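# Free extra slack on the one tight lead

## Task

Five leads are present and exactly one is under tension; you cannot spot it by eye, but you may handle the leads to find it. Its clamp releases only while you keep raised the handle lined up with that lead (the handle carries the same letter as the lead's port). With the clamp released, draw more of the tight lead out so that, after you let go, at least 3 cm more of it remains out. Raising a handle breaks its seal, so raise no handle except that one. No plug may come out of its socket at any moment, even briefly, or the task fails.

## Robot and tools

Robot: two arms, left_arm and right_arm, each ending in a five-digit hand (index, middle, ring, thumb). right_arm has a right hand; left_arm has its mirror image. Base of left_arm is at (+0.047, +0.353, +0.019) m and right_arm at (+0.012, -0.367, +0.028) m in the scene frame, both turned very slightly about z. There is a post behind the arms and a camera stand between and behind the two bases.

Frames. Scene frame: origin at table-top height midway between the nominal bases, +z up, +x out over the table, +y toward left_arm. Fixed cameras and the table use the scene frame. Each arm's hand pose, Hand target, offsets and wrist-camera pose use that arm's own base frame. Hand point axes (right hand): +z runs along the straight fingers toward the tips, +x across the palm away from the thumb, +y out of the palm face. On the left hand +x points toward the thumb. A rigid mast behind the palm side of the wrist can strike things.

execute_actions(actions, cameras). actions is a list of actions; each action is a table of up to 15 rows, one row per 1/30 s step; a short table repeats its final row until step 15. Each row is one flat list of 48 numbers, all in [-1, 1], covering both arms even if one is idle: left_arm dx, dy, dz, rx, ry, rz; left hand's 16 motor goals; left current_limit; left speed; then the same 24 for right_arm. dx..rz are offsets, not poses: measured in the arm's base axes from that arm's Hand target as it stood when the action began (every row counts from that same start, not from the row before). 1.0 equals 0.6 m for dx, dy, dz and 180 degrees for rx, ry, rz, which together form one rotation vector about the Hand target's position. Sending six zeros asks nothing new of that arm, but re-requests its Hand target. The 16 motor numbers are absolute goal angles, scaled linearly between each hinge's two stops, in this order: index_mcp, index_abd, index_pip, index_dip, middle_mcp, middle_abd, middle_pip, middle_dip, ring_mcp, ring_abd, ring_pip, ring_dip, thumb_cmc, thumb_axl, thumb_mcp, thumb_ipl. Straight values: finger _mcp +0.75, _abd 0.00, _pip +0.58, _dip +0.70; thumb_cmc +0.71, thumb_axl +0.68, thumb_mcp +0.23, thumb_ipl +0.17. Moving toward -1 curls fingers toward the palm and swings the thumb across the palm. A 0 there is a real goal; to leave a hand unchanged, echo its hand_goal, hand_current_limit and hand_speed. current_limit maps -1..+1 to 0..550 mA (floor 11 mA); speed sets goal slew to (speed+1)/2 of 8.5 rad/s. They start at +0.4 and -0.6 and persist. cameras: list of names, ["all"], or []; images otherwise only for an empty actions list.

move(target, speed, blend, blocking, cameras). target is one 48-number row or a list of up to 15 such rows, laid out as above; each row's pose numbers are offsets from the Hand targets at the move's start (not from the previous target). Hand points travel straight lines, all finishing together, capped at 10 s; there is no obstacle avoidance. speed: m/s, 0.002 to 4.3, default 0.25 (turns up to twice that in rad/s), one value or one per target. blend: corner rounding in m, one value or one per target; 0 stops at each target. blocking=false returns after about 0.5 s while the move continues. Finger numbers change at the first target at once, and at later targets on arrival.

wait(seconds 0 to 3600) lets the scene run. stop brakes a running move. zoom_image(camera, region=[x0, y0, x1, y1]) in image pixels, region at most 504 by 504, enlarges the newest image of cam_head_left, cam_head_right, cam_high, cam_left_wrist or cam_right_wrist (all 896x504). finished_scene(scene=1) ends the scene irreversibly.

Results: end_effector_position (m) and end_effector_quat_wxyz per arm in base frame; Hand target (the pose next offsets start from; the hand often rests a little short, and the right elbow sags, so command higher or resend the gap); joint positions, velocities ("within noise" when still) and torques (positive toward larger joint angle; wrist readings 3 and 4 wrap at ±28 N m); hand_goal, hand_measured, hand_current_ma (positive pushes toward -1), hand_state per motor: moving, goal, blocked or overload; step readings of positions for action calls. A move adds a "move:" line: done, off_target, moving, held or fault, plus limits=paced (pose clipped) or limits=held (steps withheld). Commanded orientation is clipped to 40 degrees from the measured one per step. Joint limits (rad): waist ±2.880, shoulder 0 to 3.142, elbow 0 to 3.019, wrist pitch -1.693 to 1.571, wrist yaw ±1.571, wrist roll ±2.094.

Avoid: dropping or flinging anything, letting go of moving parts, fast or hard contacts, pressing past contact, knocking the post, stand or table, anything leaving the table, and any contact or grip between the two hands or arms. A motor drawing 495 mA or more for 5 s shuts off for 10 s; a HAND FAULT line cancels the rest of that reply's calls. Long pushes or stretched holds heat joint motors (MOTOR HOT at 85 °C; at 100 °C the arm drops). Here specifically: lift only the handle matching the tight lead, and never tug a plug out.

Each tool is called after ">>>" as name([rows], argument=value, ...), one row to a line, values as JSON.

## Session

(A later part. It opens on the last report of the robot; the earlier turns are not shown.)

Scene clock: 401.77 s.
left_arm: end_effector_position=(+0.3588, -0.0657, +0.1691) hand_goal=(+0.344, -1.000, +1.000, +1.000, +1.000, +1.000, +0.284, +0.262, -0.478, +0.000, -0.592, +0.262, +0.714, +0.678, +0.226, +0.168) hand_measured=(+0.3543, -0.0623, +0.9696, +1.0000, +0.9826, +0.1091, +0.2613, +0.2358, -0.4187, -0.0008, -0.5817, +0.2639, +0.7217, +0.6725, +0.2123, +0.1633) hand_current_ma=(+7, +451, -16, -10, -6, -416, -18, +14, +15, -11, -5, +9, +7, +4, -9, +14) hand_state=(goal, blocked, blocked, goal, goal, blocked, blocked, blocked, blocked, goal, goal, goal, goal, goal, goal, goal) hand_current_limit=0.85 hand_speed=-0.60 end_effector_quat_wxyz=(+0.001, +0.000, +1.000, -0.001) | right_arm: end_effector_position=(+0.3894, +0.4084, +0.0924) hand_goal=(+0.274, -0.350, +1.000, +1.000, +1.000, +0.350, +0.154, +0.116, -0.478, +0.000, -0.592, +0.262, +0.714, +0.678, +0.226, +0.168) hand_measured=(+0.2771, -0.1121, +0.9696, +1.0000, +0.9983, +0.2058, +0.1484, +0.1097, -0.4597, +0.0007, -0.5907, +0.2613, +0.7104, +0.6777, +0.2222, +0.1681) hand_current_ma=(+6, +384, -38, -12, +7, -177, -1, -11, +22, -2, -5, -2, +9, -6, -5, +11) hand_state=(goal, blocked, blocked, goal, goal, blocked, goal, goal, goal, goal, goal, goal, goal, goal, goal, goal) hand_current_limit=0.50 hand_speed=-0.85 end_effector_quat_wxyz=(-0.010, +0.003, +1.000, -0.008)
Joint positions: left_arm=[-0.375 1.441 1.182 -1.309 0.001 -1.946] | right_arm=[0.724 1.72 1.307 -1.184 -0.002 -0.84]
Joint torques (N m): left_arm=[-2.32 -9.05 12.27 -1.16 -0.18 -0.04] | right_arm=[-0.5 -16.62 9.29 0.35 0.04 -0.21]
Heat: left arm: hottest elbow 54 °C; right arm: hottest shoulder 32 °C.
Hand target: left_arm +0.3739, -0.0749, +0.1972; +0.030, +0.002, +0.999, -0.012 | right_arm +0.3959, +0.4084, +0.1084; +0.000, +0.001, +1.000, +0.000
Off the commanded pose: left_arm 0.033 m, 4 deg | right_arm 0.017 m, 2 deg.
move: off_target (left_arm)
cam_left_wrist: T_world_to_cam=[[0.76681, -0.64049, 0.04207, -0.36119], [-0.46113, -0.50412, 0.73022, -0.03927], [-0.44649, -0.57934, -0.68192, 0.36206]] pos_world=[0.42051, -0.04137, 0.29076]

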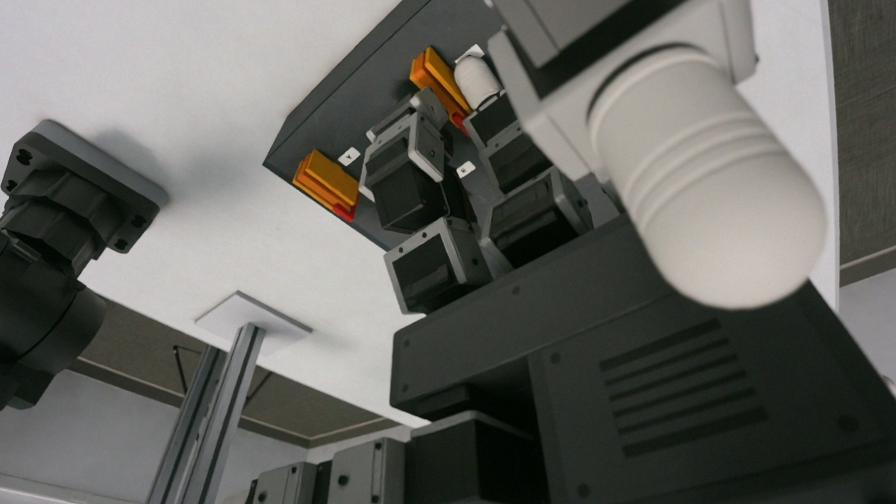

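>>> move(target=[0.0065,-0.0045,0.0133,-0.0023,-0.0055,0, 0.343,-1,1,1, 1,1,0.284,0.261, -0.479,0,-0.592,0.261, 0.714,0.678,0.226,0.168, 0.85,-0.6, 0,0,0,0,0,0, 0.2745,-0.35,1,1, 1,0.35,0.153,0.116, -0.479,0,-0.592,0.261, 0.714,0.678,0.226,0.168, 0.5,-0.85], speed=0.03, cameras=["cam_left_wrist"])

>>> zoom_image(camera="cam_left_wrist", region=[360, 0, 560, 160])

>>> move(target=[0.0045,-0.003,0.01,-0.0015,-0.0033,0, 0.343,-1,1,1, 1,1,0.284,0.261, -0.479,0,-0.592,0.261, 0.714,0.678,0.226,0.168, 0.85,-0.6, 0,0,0,0,0,0, 0.2745,-0.35,1,1, 1,0.35,0.153,0.116, -0.479,0,-0.592,0.261, 0.714,0.678,0.226,0.168, 0.5,-0.85], speed=0.03, cameras=["cam_left_wrist"])

>>> zoom_image(camera="cam_left_wrist", region=[360, 0, 560, 160])

Scene clock: 403.13 s.
left_arm: end_effector_position=(+0.3587, -0.0657, +0.1698) hand_goal=(+0.344, -1.000, +1.000, +1.000, +1.000, +1.000, +0.284, +0.262, -0.478, +0.000, -0.592, +0.262, +0.714, +0.678, +0.226, +0.168) hand_measured=(+0.3615, -0.0623, +0.9683, +0.9901, +0.9826, +0.1091, +0.2626, +0.2460, -0.4187, -0.0008, -0.5804, +0.2639, +0.7205, +0.6725, +0.2123, +0.1633) hand_current_ma=(+1, +456, -9, -13, -5, -404, -7, +3, +16, -5, +1, +1, +10, +11, -2, +1) hand_state=(goal, blocked, blocked, goal, goal, blocked, blocked, goal, blocked, goal, goal, goal, goal, goal, goal, goal) hand_current_limit=0.85 hand_speed=-0.60 end_effector_quat_wxyz=(+0.001, -0.001, +1.000, -0.001) | right_arm: end_effector_position=(+0.3894, +0.4084, +0.0924) hand_goal=(+0.274, -0.350, +1.000, +1.000, +1.000, +0.350, +0.154, +0.116, -0.478, +0.000, -0.592, +0.262, +0.714, +0.678, +0.226, +0.168) hand_measured=(+0.2783, -0.1107, +0.9683, +1.0000, +0.9983, +0.2073, +0.1497, +0.1097, -0.4585, +0.0007, -0.5894, +0.2613, +0.7104, +0.6777, +0.2232, +0.1681) hand_current_ma=(+5, +384, -38, -9, +7, -174, +0, -11, +22, -9, -5, +1, +12, -8, -7, +13) hand_state=(goal, blocked, blocked, goal, goal, blocked, goal, goal, goal, goal, goal, goal, goal, goal, goal, goal) hand_current_limit=0.50 hand_speed=-0.85 end_effector_quat_wxyz=(-0.010, +0.003, +1.000, -0.008)
Joint positions: left_arm=[-0.375 1.441 1.184 -1.311 0.001 -1.948] | right_arm=[0.724 1.72 1.307 -1.184 -0.002 -0.84]
Joint torques (N m): left_arm=[-2.32 -9.52 13.31 -1.18 -0.17 -0.08] | right_arm=[-0.5 -16.67 9.31 0.35 0.04 -0.21]
Heat: left arm: hottest elbow 54 °C; right arm: hottest shoulder 32 °C.
Hand target: left_arm +0.3778, -0.0776, +0.2051; +0.039, +0.002, +0.999, -0.016 | right_arm +0.3959, +0.4084, +0.1084; +0.000, +0.001, +1.000, +0.000
Off the commanded pose: left_arm 0.042 m, 5 deg | right_arm 0.017 m, 2 deg.
move: off_target (left_arm)
cam_left_wrist: T_world_to_cam=[[0.76804, -0.63904, 0.0417, -0.36142], [-0.45993, -0.50512, 0.73029, -0.04034], [-0.44562, -0.58007, -0.68187, 0.36214]] pos_world=[0.42041, -0.04127, 0.29146]

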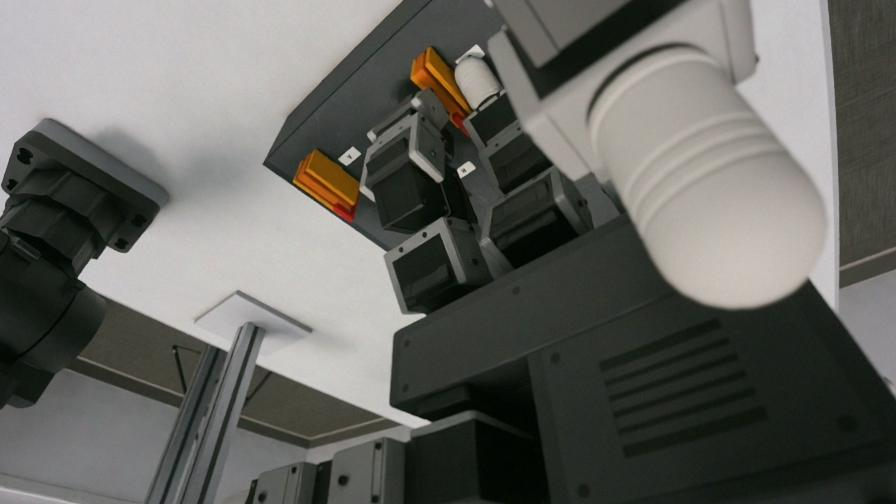

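Scaled by 2.520 from the camera's image (finer frame: 1280x720).

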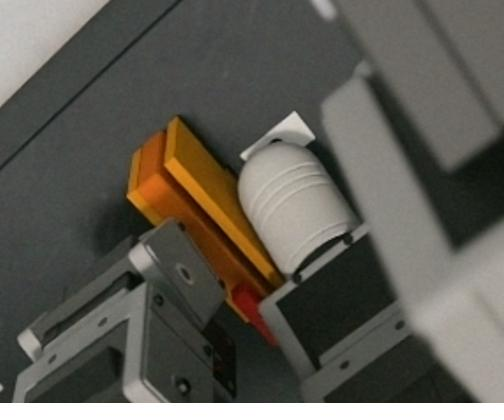

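Scene clock: 403.73 s.
left_arm: end_effector_position=(+0.3588, -0.0658, +0.1714) hand_goal=(+0.344, -1.000, +1.000, +1.000, +1.000, +1.000, +0.284, +0.262, -0.478, +0.000, -0.592, +0.262, +0.714, +0.678, +0.226, +0.168) hand_measured=(+0.3651, -0.0623, +0.9645, +0.9850, +0.9730, +0.1091, +0.2793, +0.2588, -0.4175, -0.0008, -0.5804, +0.2639, +0.7205, +0.6725, +0.2133, +0.1643) hand_current_ma=(+4, +441, -15, +5, -11, -414, +2, +7, +22, -8, +5, +2, +19, +3, -1, +9) hand_state=(blocked, blocked, blocked, goal, blocked, blocked, goal, goal, blocked, goal, goal, goal, goal, goal, goal, goal) hand_current_limit=0.85 hand_speed=-0.60 end_effector_quat_wxyz=(+0.001, -0.002, +1.000, -0.001) | right_arm: end_effector_position=(+0.3894, +0.4084, +0.0924) hand_goal=(+0.274, -0.350, +1.000, +1.000, +1.000, +0.350, +0.154, +0.116, -0.478, +0.000, -0.592, +0.262, +0.714, +0.678, +0.226, +0.168) hand_measured=(+0.2783, -0.1121, +0.9683, +1.0000, +0.9983, +0.2058, +0.1484, +0.1097, -0.4597, -0.0008, -0.5907, +0.2613, +0.7104, +0.6777, +0.2232, +0.1672) hand_current_ma=(+3, +386, -42, -6, +5, -178, +0, -11, +21, -5, -4, -3, +3, -4, -10, +11) hand_state=(goal, blocked, blocked, goal, goal, blocked, goal, goal, goal, goal, goal, goal, goal, goal, goal, goal) hand_current_limit=0.50 hand_speed=-0.85 end_effector_quat_wxyz=(-0.010, +0.003, +1.000, -0.008)
Joint positions: left_arm=[-0.375 1.441 1.188 -1.316 0.001 -1.949] | right_arm=[0.724 1.72 1.307 -1.184 -0.002 -0.84]
Joint torques (N m): left_arm=[-2.43 -9.11 13.89 -1.16 -0.11 -0.08] | right_arm=[-0.56 -16.5 9.31 0.36 0.04 -0.21]
Heat: left arm: hottest elbow 54 °C; right arm: hottest shoulder 32 °C.
Hand target: left_arm +0.3805, -0.0794, +0.2111; +0.044, +0.002, +0.999, -0.018 | right_arm +0.3959, +0.4084, +0.1084; +0.000, +0.001, +1.000, +0.000
Off the commanded pose: left_arm 0.047 m, 5 deg | right_arm 0.017 m, 2 deg.
move: off_target (left_arm)
cam_left_wrist: T_world_to_cam=[[0.76882, -0.63814, 0.04102, -0.3618], [-0.45881, -0.50581, 0.73051, -0.04203], [-0.44542, -0.58046, -0.68167, 0.36311]] pos_world=[0.42061, -0.04137, 0.29306]

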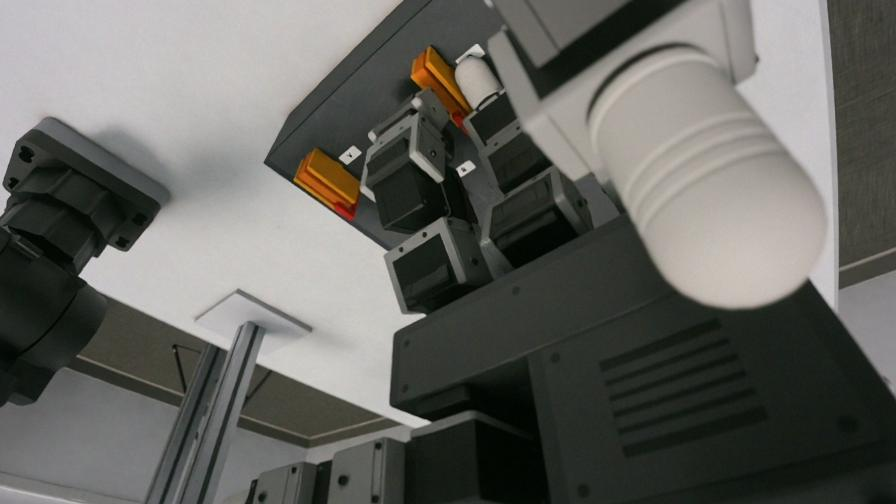

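Scaled by 2.520 from the camera's image (finer frame: 1280x720).

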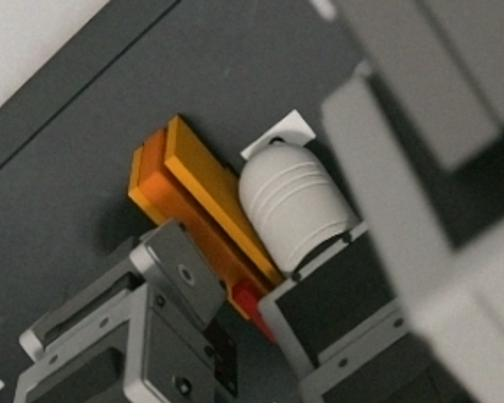

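>>> move(target=[0.0045,-0.003,0.01,-0.0015,-0.0033,0, 0.343,-1,1,1, 1,1,0.284,0.261, -0.479,0,-0.592,0.261, 0.714,0.678,0.226,0.168, 0.85,-0.6, 0,0,0,0,0,0, 0.2745,-0.35,1,1, 1,0.35,0.153,0.116, -0.479,0,-0.592,0.261, 0.714,0.678,0.226,0.168, 0.5,-0.85], speed=0.03, cameras=["cam_left_wrist"])

>>> zoom_image(camera="cam_left_wrist", region=[360, 0, 560, 160])

Scene clock: 404.73 s.
left_arm: end_effector_position=(+0.3588, -0.0660, +0.1745) hand_goal=(+0.344, -1.000, +1.000, +1.000, +1.000, +1.000, +0.284, +0.262, -0.478, +0.000, -0.592, +0.262, +0.714, +0.678, +0.226, +0.168) hand_measured=(+0.3688, -0.0711, +0.9632, +0.9799, +0.9730, +0.1296, +0.2831, +0.2690, -0.4187, +0.0051, -0.5804, +0.2639, +0.7217, +0.6725, +0.2133, +0.1633) hand_current_ma=(+7, +447, -14, -8, -21, -391, -4, +7, +7, -12, +7, +1, +15, +12, +3, +6) hand_state=(blocked, blocked, blocked, goal, blocked, blocked, goal, goal, blocked, goal, goal, goal, goal, goal, goal, goal) hand_current_limit=0.85 hand_speed=-0.60 end_effector_quat_wxyz=(-0.001, -0.002, +1.000, +0.000) | right_arm: end_effector_position=(+0.3894, +0.4084, +0.0924) hand_goal=(+0.274, -0.350, +1.000, +1.000, +1.000, +0.350, +0.154, +0.116, -0.478, +0.000, -0.592, +0.262, +0.714, +0.678, +0.226, +0.168) hand_measured=(+0.2771, -0.1107, +0.9696, +0.9990, +0.9995, +0.2073, +0.1471, +0.1097, -0.4597, -0.0008, -0.5907, +0.2613, +0.7104, +0.6777, +0.2232, +0.1681) hand_current_ma=(+8, +382, -36, -9, +6, -180, +0, -12, +25, -2, -3, -1, +8, -8, -6, +10) hand_state=(goal, blocked, blocked, goal, goal, blocked, goal, goal, goal, goal, goal, goal, goal, goal, goal, goal) hand_current_limit=0.50 hand_speed=-0.85 end_effector_quat_wxyz=(-0.010, +0.003, +1.000, -0.008)
Joint positions: left_arm=[-0.375 1.441 1.196 -1.327 0.001 -1.949] | right_arm=[0.724 1.72 1.307 -1.184 -0.002 -0.84]
Joint torques (N m): left_arm=[-1.38 -9.47 14.42 -0.95 -0.08 -0.03] | right_arm=[-0.5 -16.62 9.31 0.35 0.04 -0.21]
Heat: left arm: hottest elbow 54 °C; right arm: hottest shoulder 32 °C.
Hand target: left_arm +0.3833, -0.0812, +0.2171; +0.049, +0.002, +0.999, -0.021 | right_arm +0.3959, +0.4084, +0.1084; +0.000, +0.001, +1.000, +0.000
Off the commanded pose: left_arm 0.051 m, 6 deg | right_arm 0.017 m, 2 deg.
move: off_target (left_arm)
cam_left_wrist: T_world_to_cam=[[0.76892, -0.63819, 0.03843, -0.36162], [-0.45699, -0.50658, 0.73112, -0.04522], [-0.44712, -0.57974, -0.68117, 0.36571]] pos_world=[0.42091, -0.04167, 0.29606]

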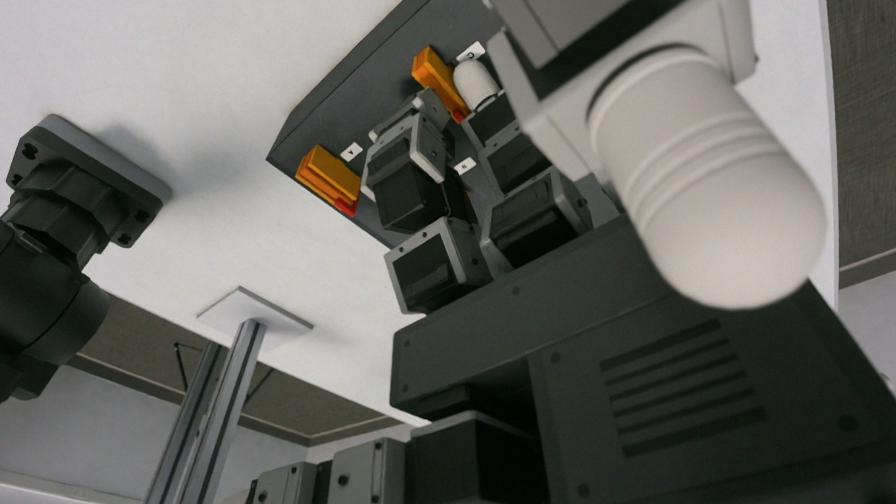

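Scaled by 2.520 from the camera's image (finer frame: 1280x720).

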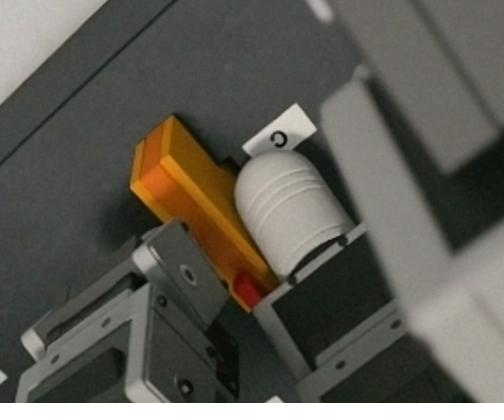

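>>> move(target=[0,0,0,0,0,0, 0.343,-1,1,1, 1,1,0.284,0.261, -0.479,0,-0.592,0.261, 0.714,0.678,0.226,0.168, 0.85,-0.6, 0,-0.025,0.01,0,0,0, 0.2745,-0.35,1,1, 1,0.35,0.153,0.116, -0.479,0,-0.592,0.261, 0.714,0.678,0.226,0.168, 0.5,-0.85], speed=0.03, cameras=["cam_left_wrist","cam_right_wrist"])

>>> zoom_image(camera="cam_left_wrist", region=[360, 0, 560, 160])

>>> zoom_image(camera="cam_right_wrist", region=[350, 0, 650, 240])

Scene clock: 406.57 s.
left_arm: end_effector_position=(+0.3588, -0.0660, +0.1745) hand_goal=(+0.344, -1.000, +1.000, +1.000, +1.000, +1.000, +0.284, +0.262, -0.478, +0.000, -0.592, +0.262, +0.714, +0.678, +0.226, +0.168) hand_measured=(+0.3688, -0.0711, +0.9632, +0.9799, +0.9730, +0.1311, +0.2818, +0.2677, -0.4175, +0.0051, -0.5817, +0.2639, +0.7217, +0.6735, +0.2123, +0.1633) hand_current_ma=(+14, +454, -19, -5, -13, -388, -5, +13, -4, -1, +0, -3, +11, +16, +6, +14) hand_state=(blocked, blocked, blocked, goal, blocked, blocked, goal, goal, blocked, goal, goal, goal, goal, goal, goal, goal) hand_current_limit=0.85 hand_speed=-0.60 end_effector_quat_wxyz=(-0.001, -0.002, +1.000, +0.000) | right_arm: end_effector_position=(+0.3936, +0.4034, +0.1011) hand_goal=(+0.274, -0.350, +1.000, +1.000, +1.000, +0.350, +0.154, +0.116, -0.478, +0.000, -0.592, +0.262, +0.714, +0.678, +0.226, +0.168) hand_measured=(+0.2675, -0.1121, +0.9683, +0.9990, +0.9874, +0.2058, +0.1484, +0.1097, -0.4585, +0.0007, -0.5907, +0.2626, +0.7104, +0.6777, +0.2232, +0.1672) hand_current_ma=(+4, +385, -43, -9, -1, -179, -1, -10, +21, -6, -6, -2, +7, -7, -8, +9) hand_state=(goal, blocked, blocked, goal, goal, blocked, goal, goal, goal, goal, goal, goal, goal, goal, goal, goal) hand_current_limit=0.50 hand_speed=-0.85 end_effector_quat_wxyz=(-0.005, -0.001, +1.000, -0.003)
Joint positions: left_arm=[-0.375 1.441 1.196 -1.327 0.001 -1.949] | right_arm=[0.709 1.704 1.307 -1.185 -0.003 -0.863]
Joint torques (N m): left_arm=[-2.55 -10.05 14.38 -1.09 -0.1 -0.05] | right_arm=[-1.14 -17.38 7.79 0.16 0.08 -0.2]
Heat: left arm: hottest elbow 54 °C; right arm: hottest shoulder 32 °C.
Hand target: left_arm +0.3833, -0.0812, +0.2171; +0.049, +0.002, +0.999, -0.021 | right_arm +0.3959, +0.3935, +0.1146; +0.000, +0.001, +1.000, +0.000
Off the commanded pose: left_arm 0.051 m, 6 deg | right_arm 0.017 m, 1 deg.
move: off_target (right_arm)
cam_left_wrist: T_world_to_cam=[[0.76892, -0.63819, 0.03843, -0.36162], [-0.45699, -0.50658, 0.73112, -0.04522], [-0.44712, -0.57974, -0.68117, 0.36571]] pos_world=[0.42091, -0.04167, 0.29606]
cam_right_wrist: T_world_to_cam=[[0.80024, 0.59958, 0.01116, -0.52682], [0.38862, -0.53267, 0.75182, -0.0684], [0.45672, -0.5973, -0.65928, 0.252]] pos_world=[0.33307, 0.42995, 0.22343]

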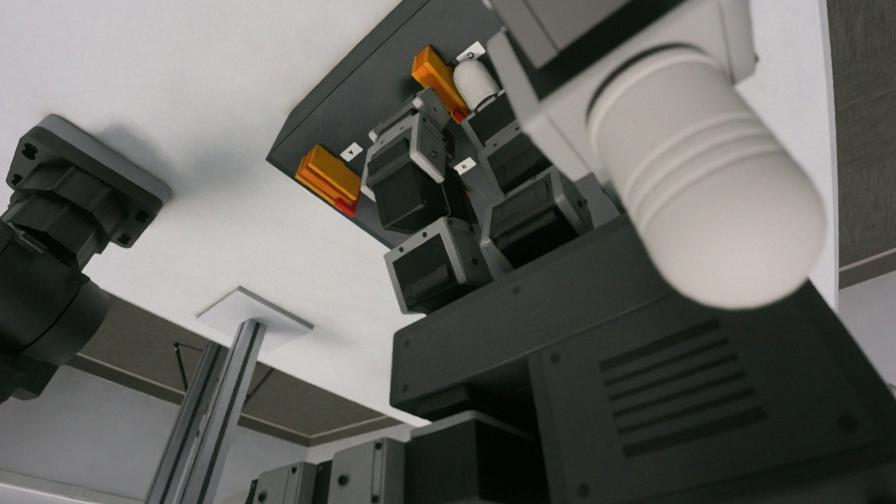

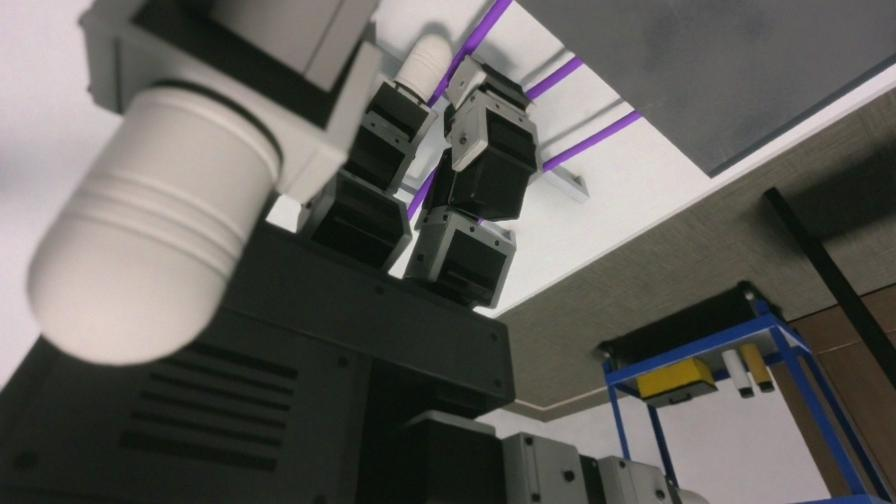

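Scaled by 2.520 from the camera's image (finer frame: 1280x720).

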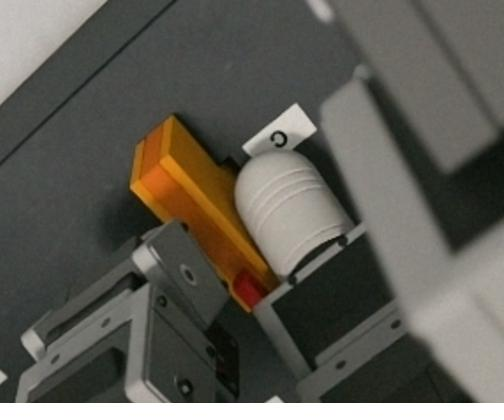

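Scaled by 1.680 from the camera's image (finer frame: 1280x720).

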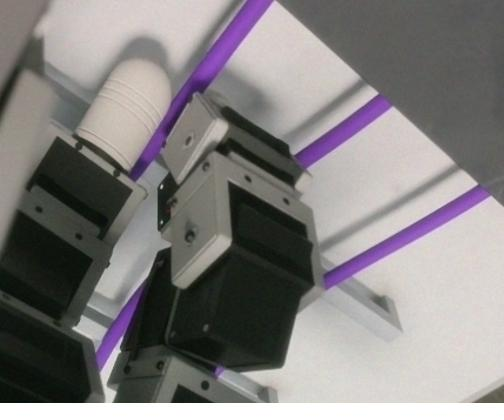

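>>> execute_actions(actions=[], cameras=["all"])

>>> zoom_image(camera="cam_right_wrist", region=[300, 0, 700, 240])

Scene clock: 409.30 s.
left_arm: end_effector_position=(+0.3588, -0.0660, +0.1745) hand_goal=(+0.344, -1.000, +1.000, +1.000, +1.000, +1.000, +0.284, +0.262, -0.478, +0.000, -0.592, +0.262, +0.714, +0.678, +0.226, +0.168) hand_measured=(+0.3688, -0.0711, +0.9632, +0.9799, +0.9730, +0.1296, +0.2818, +0.2690, -0.4187, +0.0051, -0.5817, +0.2639, +0.7217, +0.6725, +0.2133, +0.1633) hand_current_ma=(+12, +445, -9, -6, -4, -380, -7, +15, +1, -4, -4, +8, +9, +5, +5, +10) hand_state=(blocked, blocked, blocked, goal, blocked, blocked, goal, goal, blocked, goal, goal, goal, goal, goal, goal, goal) hand_current_limit=0.85 hand_speed=-0.60 end_effector_quat_wxyz=(-0.001, -0.002, +1.000, +0.000) | right_arm: end_effector_position=(+0.3935, +0.4034, +0.1011) hand_goal=(+0.274, -0.350, +1.000, +1.000, +1.000, +0.350, +0.154, +0.116, -0.478, +0.000, -0.592, +0.262, +0.714, +0.678, +0.226, +0.168) hand_measured=(+0.2675, -0.1107, +0.9683, +0.9977, +0.9886, +0.2073, +0.1471, +0.1097, -0.4597, +0.0007, -0.5907, +0.2613, +0.7104, +0.6777, +0.2222, +0.1681) hand_current_ma=(+5, +386, -38, -4, -3, -179, +0, -8, +21, -6, -4, -1, +9, -8, -11, +15) hand_state=(goal, blocked, blocked, goal, goal, blocked, goal, goal, goal, goal, goal, goal, goal, goal, goal, goal) hand_current_limit=0.50 hand_speed=-0.85 end_effector_quat_wxyz=(-0.005, -0.001, +1.000, -0.003)
Joint positions: left_arm=[-0.375 1.441 1.196 -1.327 0.001 -1.949] | right_arm=[0.709 1.704 1.307 -1.185 -0.003 -0.864]
Joint velocities: within noise
Joint torques (N m): left_arm=[-2.43 -9.88 14.53 -0.9 -0.14 -0.07] | right_arm=[-1.14 -17.44 7.8 0.16 0.07 -0.21]
Heat: left arm: hottest elbow 54 °C; right arm: hottest shoulder 33 °C.
Hand target: left_arm +0.3833, -0.0812, +0.2171; +0.049, +0.002, +0.999, -0.021 | right_arm +0.3959, +0.3935, +0.1146; +0.000, +0.000, +1.000, +0.000
Off the commanded pose: left_arm 0.051 m, 6 deg | right_arm 0.017 m, 1 deg.
camera_calibration:
cam_left_wrist: T_world_to_cam=[[0.76892, -0.63819, 0.03843, -0.36162], [-0.45699, -0.50658, 0.73112, -0.04522], [-0.44712, -0.57974, -0.68117, 0.36571]] pos_world=[0.42091, -0.04167, 0.29606]
cam_right_wrist: T_world_to_cam=[[0.79975, 0.60023, 0.01121, -0.52686], [0.38903, -0.53239, 0.75181, -0.06861], [0.45722, -0.5969, -0.65928, 0.2517]] pos_world=[0.33297, 0.42995, 0.22343]

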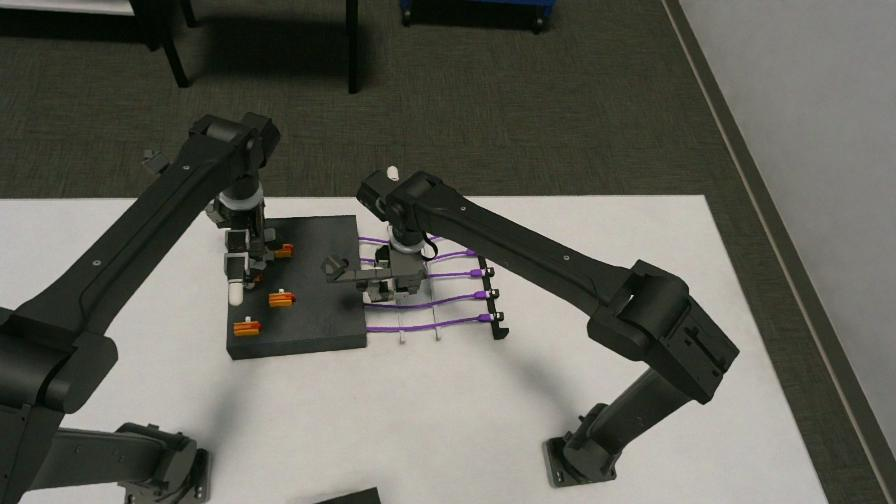

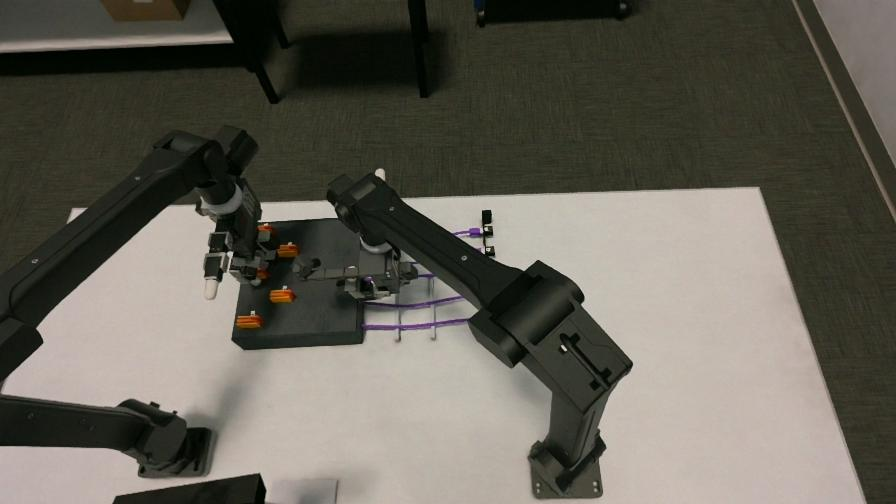

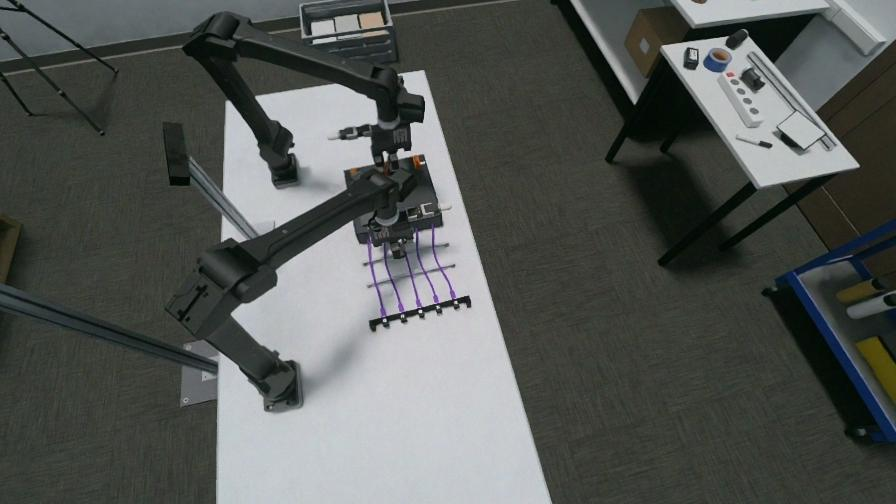

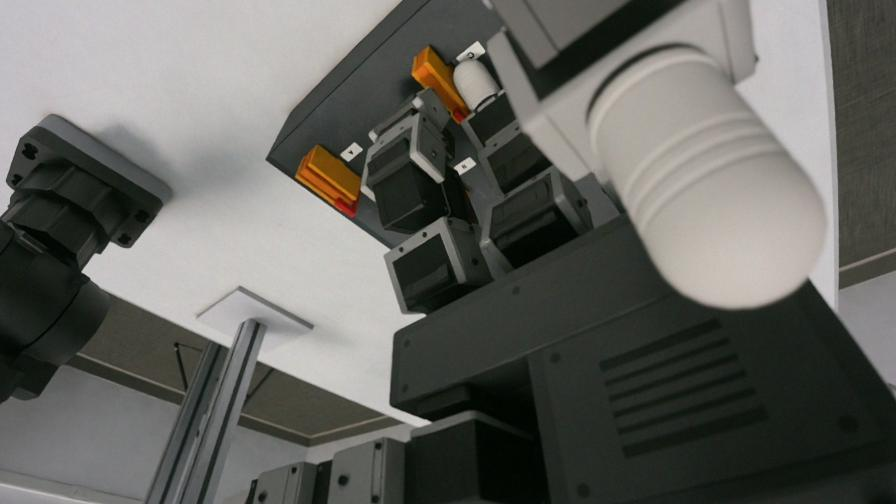

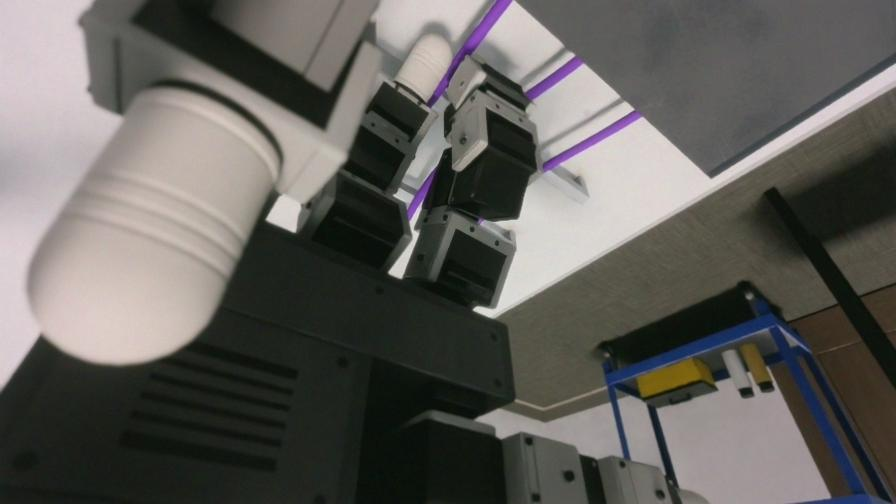

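Scaled by 1.260 from the camera's image (finer frame: 1280x720).

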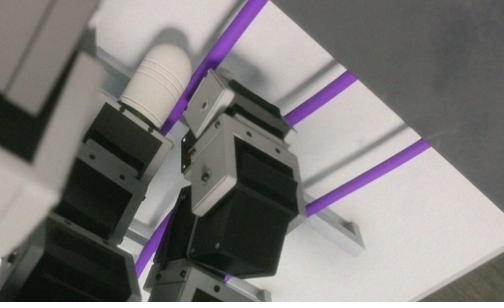

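>>> move(target=[0,0,0,0,0,0,0.343,-1,1,1,1,1,0.284,0.261,-0.479,0,-0.592,0.261,0.714,0.678,0.226,0.168,0.85,-0.6,0,-0.03,0.01,0,0,0,0.2745,-0.35,1,1,1,0.35,0.153,0.116,-0.479,0,-0.592,0.261,0.714,0.678,0.226,0.168,0.5,-0.85], speed=0.03, cameras=["cam_right_wrist","cam_head_right","cam_left_wrist"])

>>> zoom_image(camera="cam_right_wrist", region=[300, 0, 700, 240])

>>> zoom_image(camera="cam_left_wrist", region=[280, 20, 560, 260])

Scene clock: 410.97 s.
left_arm: end_effector_position=(+0.3588, -0.0662, +0.1745) hand_goal=(+0.344, -1.000, +1.000, +1.000, +1.000, +1.000, +0.284, +0.262, -0.478, +0.000, -0.592, +0.262, +0.714, +0.678, +0.226, +0.168) hand_measured=(+0.3688, -0.0711, +0.9632, +0.9812, +0.9717, +0.1296, +0.2818, +0.2677, -0.4175, +0.0051, -0.5817, +0.2639, +0.7217, +0.6725, +0.2143, +0.1633) hand_current_ma=(+10, +449, -11, -4, -5, -385, -13, +4, +12, -7, +5, -14, +2, +2, +9, +7) hand_state=(blocked, blocked, blocked, goal, blocked, blocked, goal, goal, blocked, goal, goal, goal, goal, goal, goal, goal) hand_current_limit=0.85 hand_speed=-0.60 end_effector_quat_wxyz=(-0.001, -0.002, +1.000, +0.000) | right_arm: end_effector_position=(+0.3908, +0.3955, +0.1036) hand_goal=(+0.274, -0.350, +1.000, +1.000, +1.000, +0.350, +0.154, +0.116, -0.478, +0.000, -0.592, +0.262, +0.714, +0.678, +0.226, +0.168) hand_measured=(+0.2397, -0.1107, +0.9632, +0.9875, +0.9585, +0.2058, +0.1407, +0.1097, -0.4597, -0.0008, -0.5894, +0.2613, +0.7104, +0.6777, +0.2232, +0.1672) hand_current_ma=(-31, +386, -50, -18, -50, -184, -6, -12, +19, -7, -6, -3, +10, -7, -6, +12) hand_state=(blocked, blocked, blocked, goal, blocked, blocked, goal, goal, goal, goal, goal, goal, goal, goal, goal, goal) hand_current_limit=0.50 hand_speed=-0.85 end_effector_quat_wxyz=(-0.009, -0.009, +1.000, +0.002)
Joint positions: left_arm=[-0.376 1.441 1.196 -1.327 0.001 -1.949] | right_arm=[0.694 1.687 1.29 -1.185 -0.015 -0.895]
Joint torques (N m): left_arm=[-1.96 -9.52 14.41 -0.91 -0.11 -0.05] | right_arm=[-2.02 -18.37 7.2 -0.08 0.47 -0.18]
Heat: left arm: hottest elbow 55 °C; right arm: hottest shoulder 33 °C.
Hand target: left_arm +0.3833, -0.0813, +0.2171; +0.049, +0.002, +0.999, -0.021 | right_arm +0.3959, +0.3755, +0.1206; +0.000, +0.001, +1.000, +0.001
Off the commanded pose: left_arm 0.051 m, 6 deg | right_arm 0.027 m, 1 deg.
move: off_target (right_arm)
cam_left_wrist: T_world_to_cam=[[0.76867, -0.63849, 0.03845, -0.36166], [-0.45721, -0.50641, 0.7311, -0.04521], [-0.44733, -0.57955, -0.68118, 0.36569]] pos_world=[0.42091, -0.04187, 0.29606]
cam_right_wrist: T_world_to_cam=[[0.79069, 0.61213, 0.01045, -0.52097], [0.40303, -0.53329, 0.74375, -0.07782], [0.46085, -0.58386, -0.66838, 0.24418]] pos_world=[0.33076, 0.41997, 0.22653]
Images, in order (width x height): cam_head_right 896x504, cam_left_wrist 896x504, cam_right_wrist 896x504.

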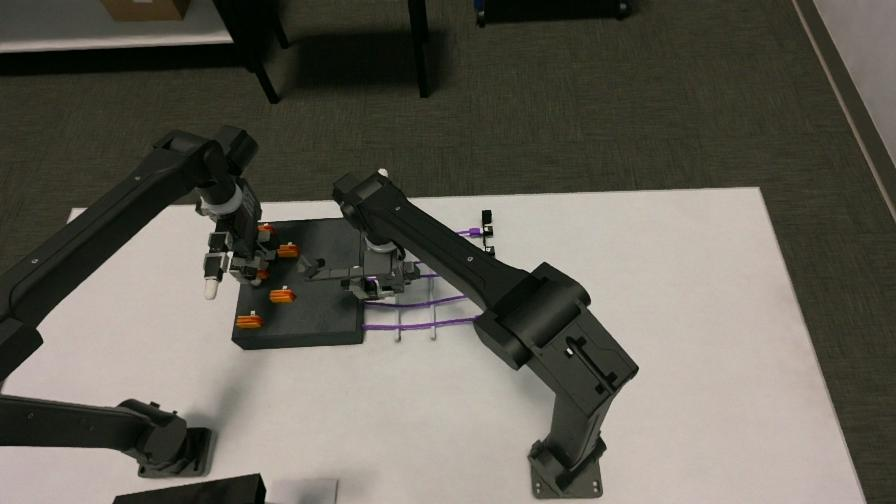

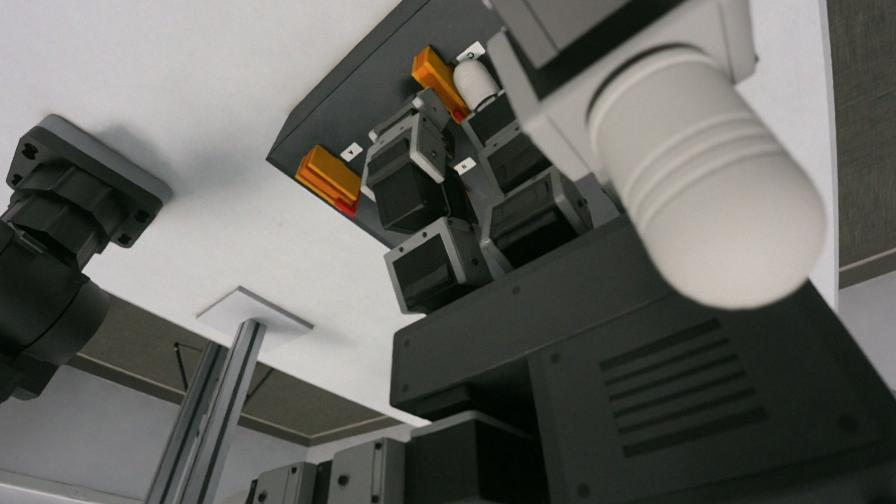

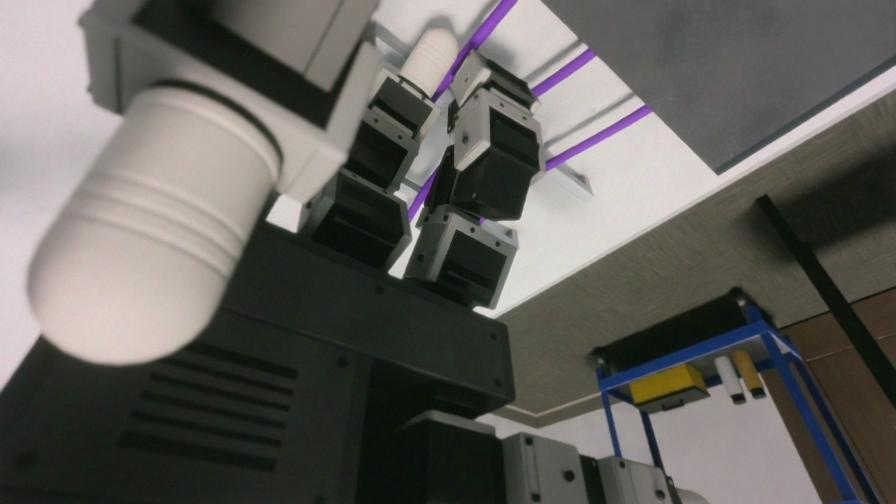

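Scaled by 1.260 from the camera's image (finer frame: 1280x720).

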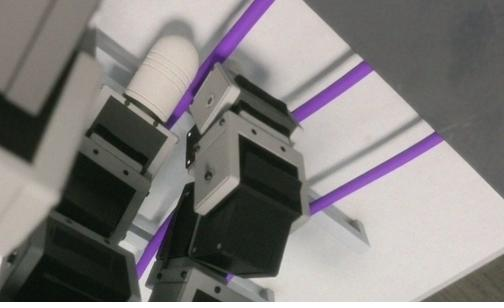

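Scaled by 1.800 from the camera's image (finer frame: 1280x720).

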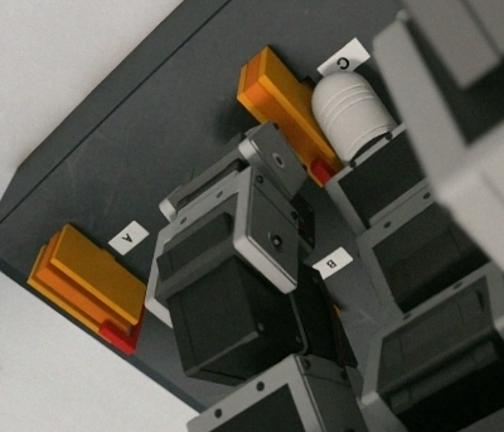

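>>> move(target=[0,0,0,0,0,0,0.343,-1,1,1,1,1,0.284,0.261,-0.479,0,-0.592,0.261,0.714,0.678,0.226,0.168,0.85,-0.6,0,-0.025,0.003,0,0,0,0.2745,-0.35,1,1,1,0.35,0.153,0.116,-0.479,0,-0.592,0.261,0.714,0.678,0.226,0.168,0.5,-0.85], speed=0.03, cameras=["cam_right_wrist","cam_head_right"])

>>> zoom_image(camera="cam_right_wrist", region=[300, 0, 700, 240])

>>> zoom_image(camera="cam_head_right", region=[200, 190, 520, 360])

Scene clock: 413.47 s.
left_arm: end_effector_position=(+0.3588, -0.0662, +0.1745) hand_goal=(+0.344, -1.000, +1.000, +1.000, +1.000, +1.000, +0.284, +0.262, -0.478, +0.000, -0.592, +0.262, +0.714, +0.678, +0.226, +0.168) hand_measured=(+0.3688, -0.0711, +0.9632, +0.9812, +0.9717, +0.1296, +0.2831, +0.2690, -0.4187, +0.0051, -0.5817, +0.2639, +0.7217, +0.6725, +0.2133, +0.1633) hand_current_ma=(-2, +458, -5, -5, -22, -385, +0, +4, +11, +1, -3, -13, +11, +11, +2, +14) hand_state=(blocked, blocked, blocked, goal, blocked, blocked, goal, goal, blocked, goal, goal, goal, goal, goal, goal, goal) hand_current_limit=0.85 hand_speed=-0.60 end_effector_quat_wxyz=(-0.001, -0.002, +1.000, +0.000) | right_arm: end_effector_position=(+0.3982, +0.3660, +0.1188) hand_goal=(+0.274, -0.350, +1.000, +1.000, +1.000, +0.350, +0.154, +0.116, -0.478, +0.000, -0.592, +0.262, +0.714, +0.678, +0.226, +0.168) hand_measured=(+0.2663, -0.1532, +0.9593, +0.9914, +0.9995, +0.2615, +0.1330, +0.1033, -0.4597, -0.0008, -0.5907, +0.2613, +0.7117, +0.6767, +0.2232, +0.1672) hand_current_ma=(+2, +278, -59, -16, +5, -85, -13, -16, +26, -8, -3, +2, +4, -6, -11, +12) hand_state=(goal, blocked, blocked, goal, goal, blocked, goal, goal, goal, goal, goal, goal, goal, goal, goal, goal) hand_current_limit=0.50 hand_speed=-0.85 end_effector_quat_wxyz=(+0.000, +0.003, +1.000, +0.002)
Joint positions: left_arm=[-0.376 1.441 1.196 -1.327 0.001 -1.949] | right_arm=[0.643 1.63 1.26 -1.198 -0.002 -0.921]
Joint torques (N m): left_arm=[-1.79 -9.93 14.3 -0.95 -0.11 -0.08] | right_arm=[-0.38 -14.97 7.72 0.39 0.04 -0.18]
Heat: left arm: hottest elbow 55 °C; right arm: hottest shoulder 33 °C.
Hand target: left_arm +0.3833, -0.0813, +0.2171; +0.049, +0.002, +0.999, -0.021 | right_arm +0.3960, +0.3604, +0.1224; +0.000, +0.001, +1.000, +0.000
Off the commanded pose: left_arm 0.051 m, 6 deg | right_arm 0.007 m, 0 deg.
move: done
cam_right_wrist: T_world_to_cam=[[0.8046, 0.59332, 0.02428, -0.50927], [0.37677, -0.54168, 0.75142, -0.09534], [0.45898, -0.59545, -0.65938, 0.2377]] pos_world=[0.33658, 0.39205, 0.24074]
Images, in order (width x height): cam_head_right 896x504, cam_right_wrist 896x504.

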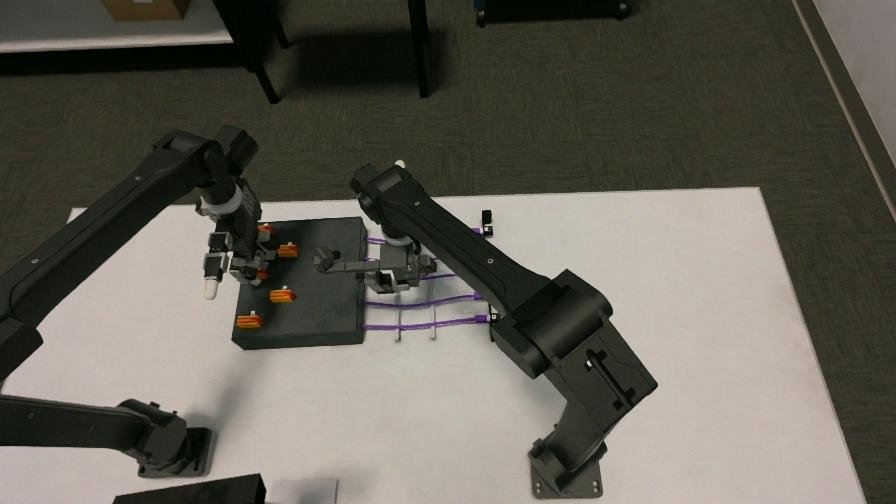

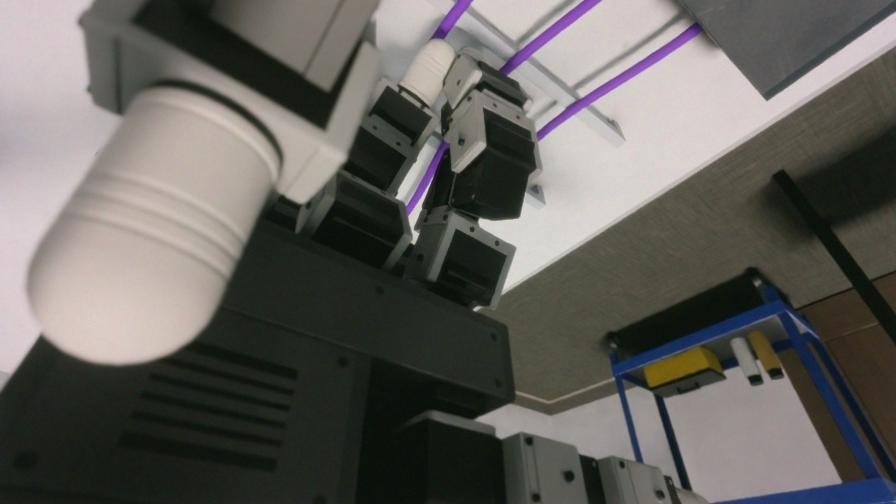

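Scaled by 1.260 from the camera's image (finer frame: 1280x720).

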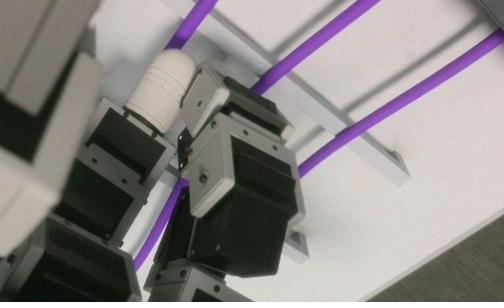

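Scaled by 1.575 from the camera's image (finer frame: 1280x720).

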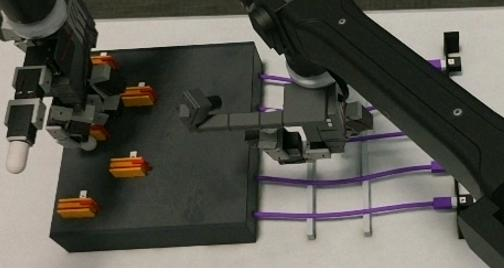

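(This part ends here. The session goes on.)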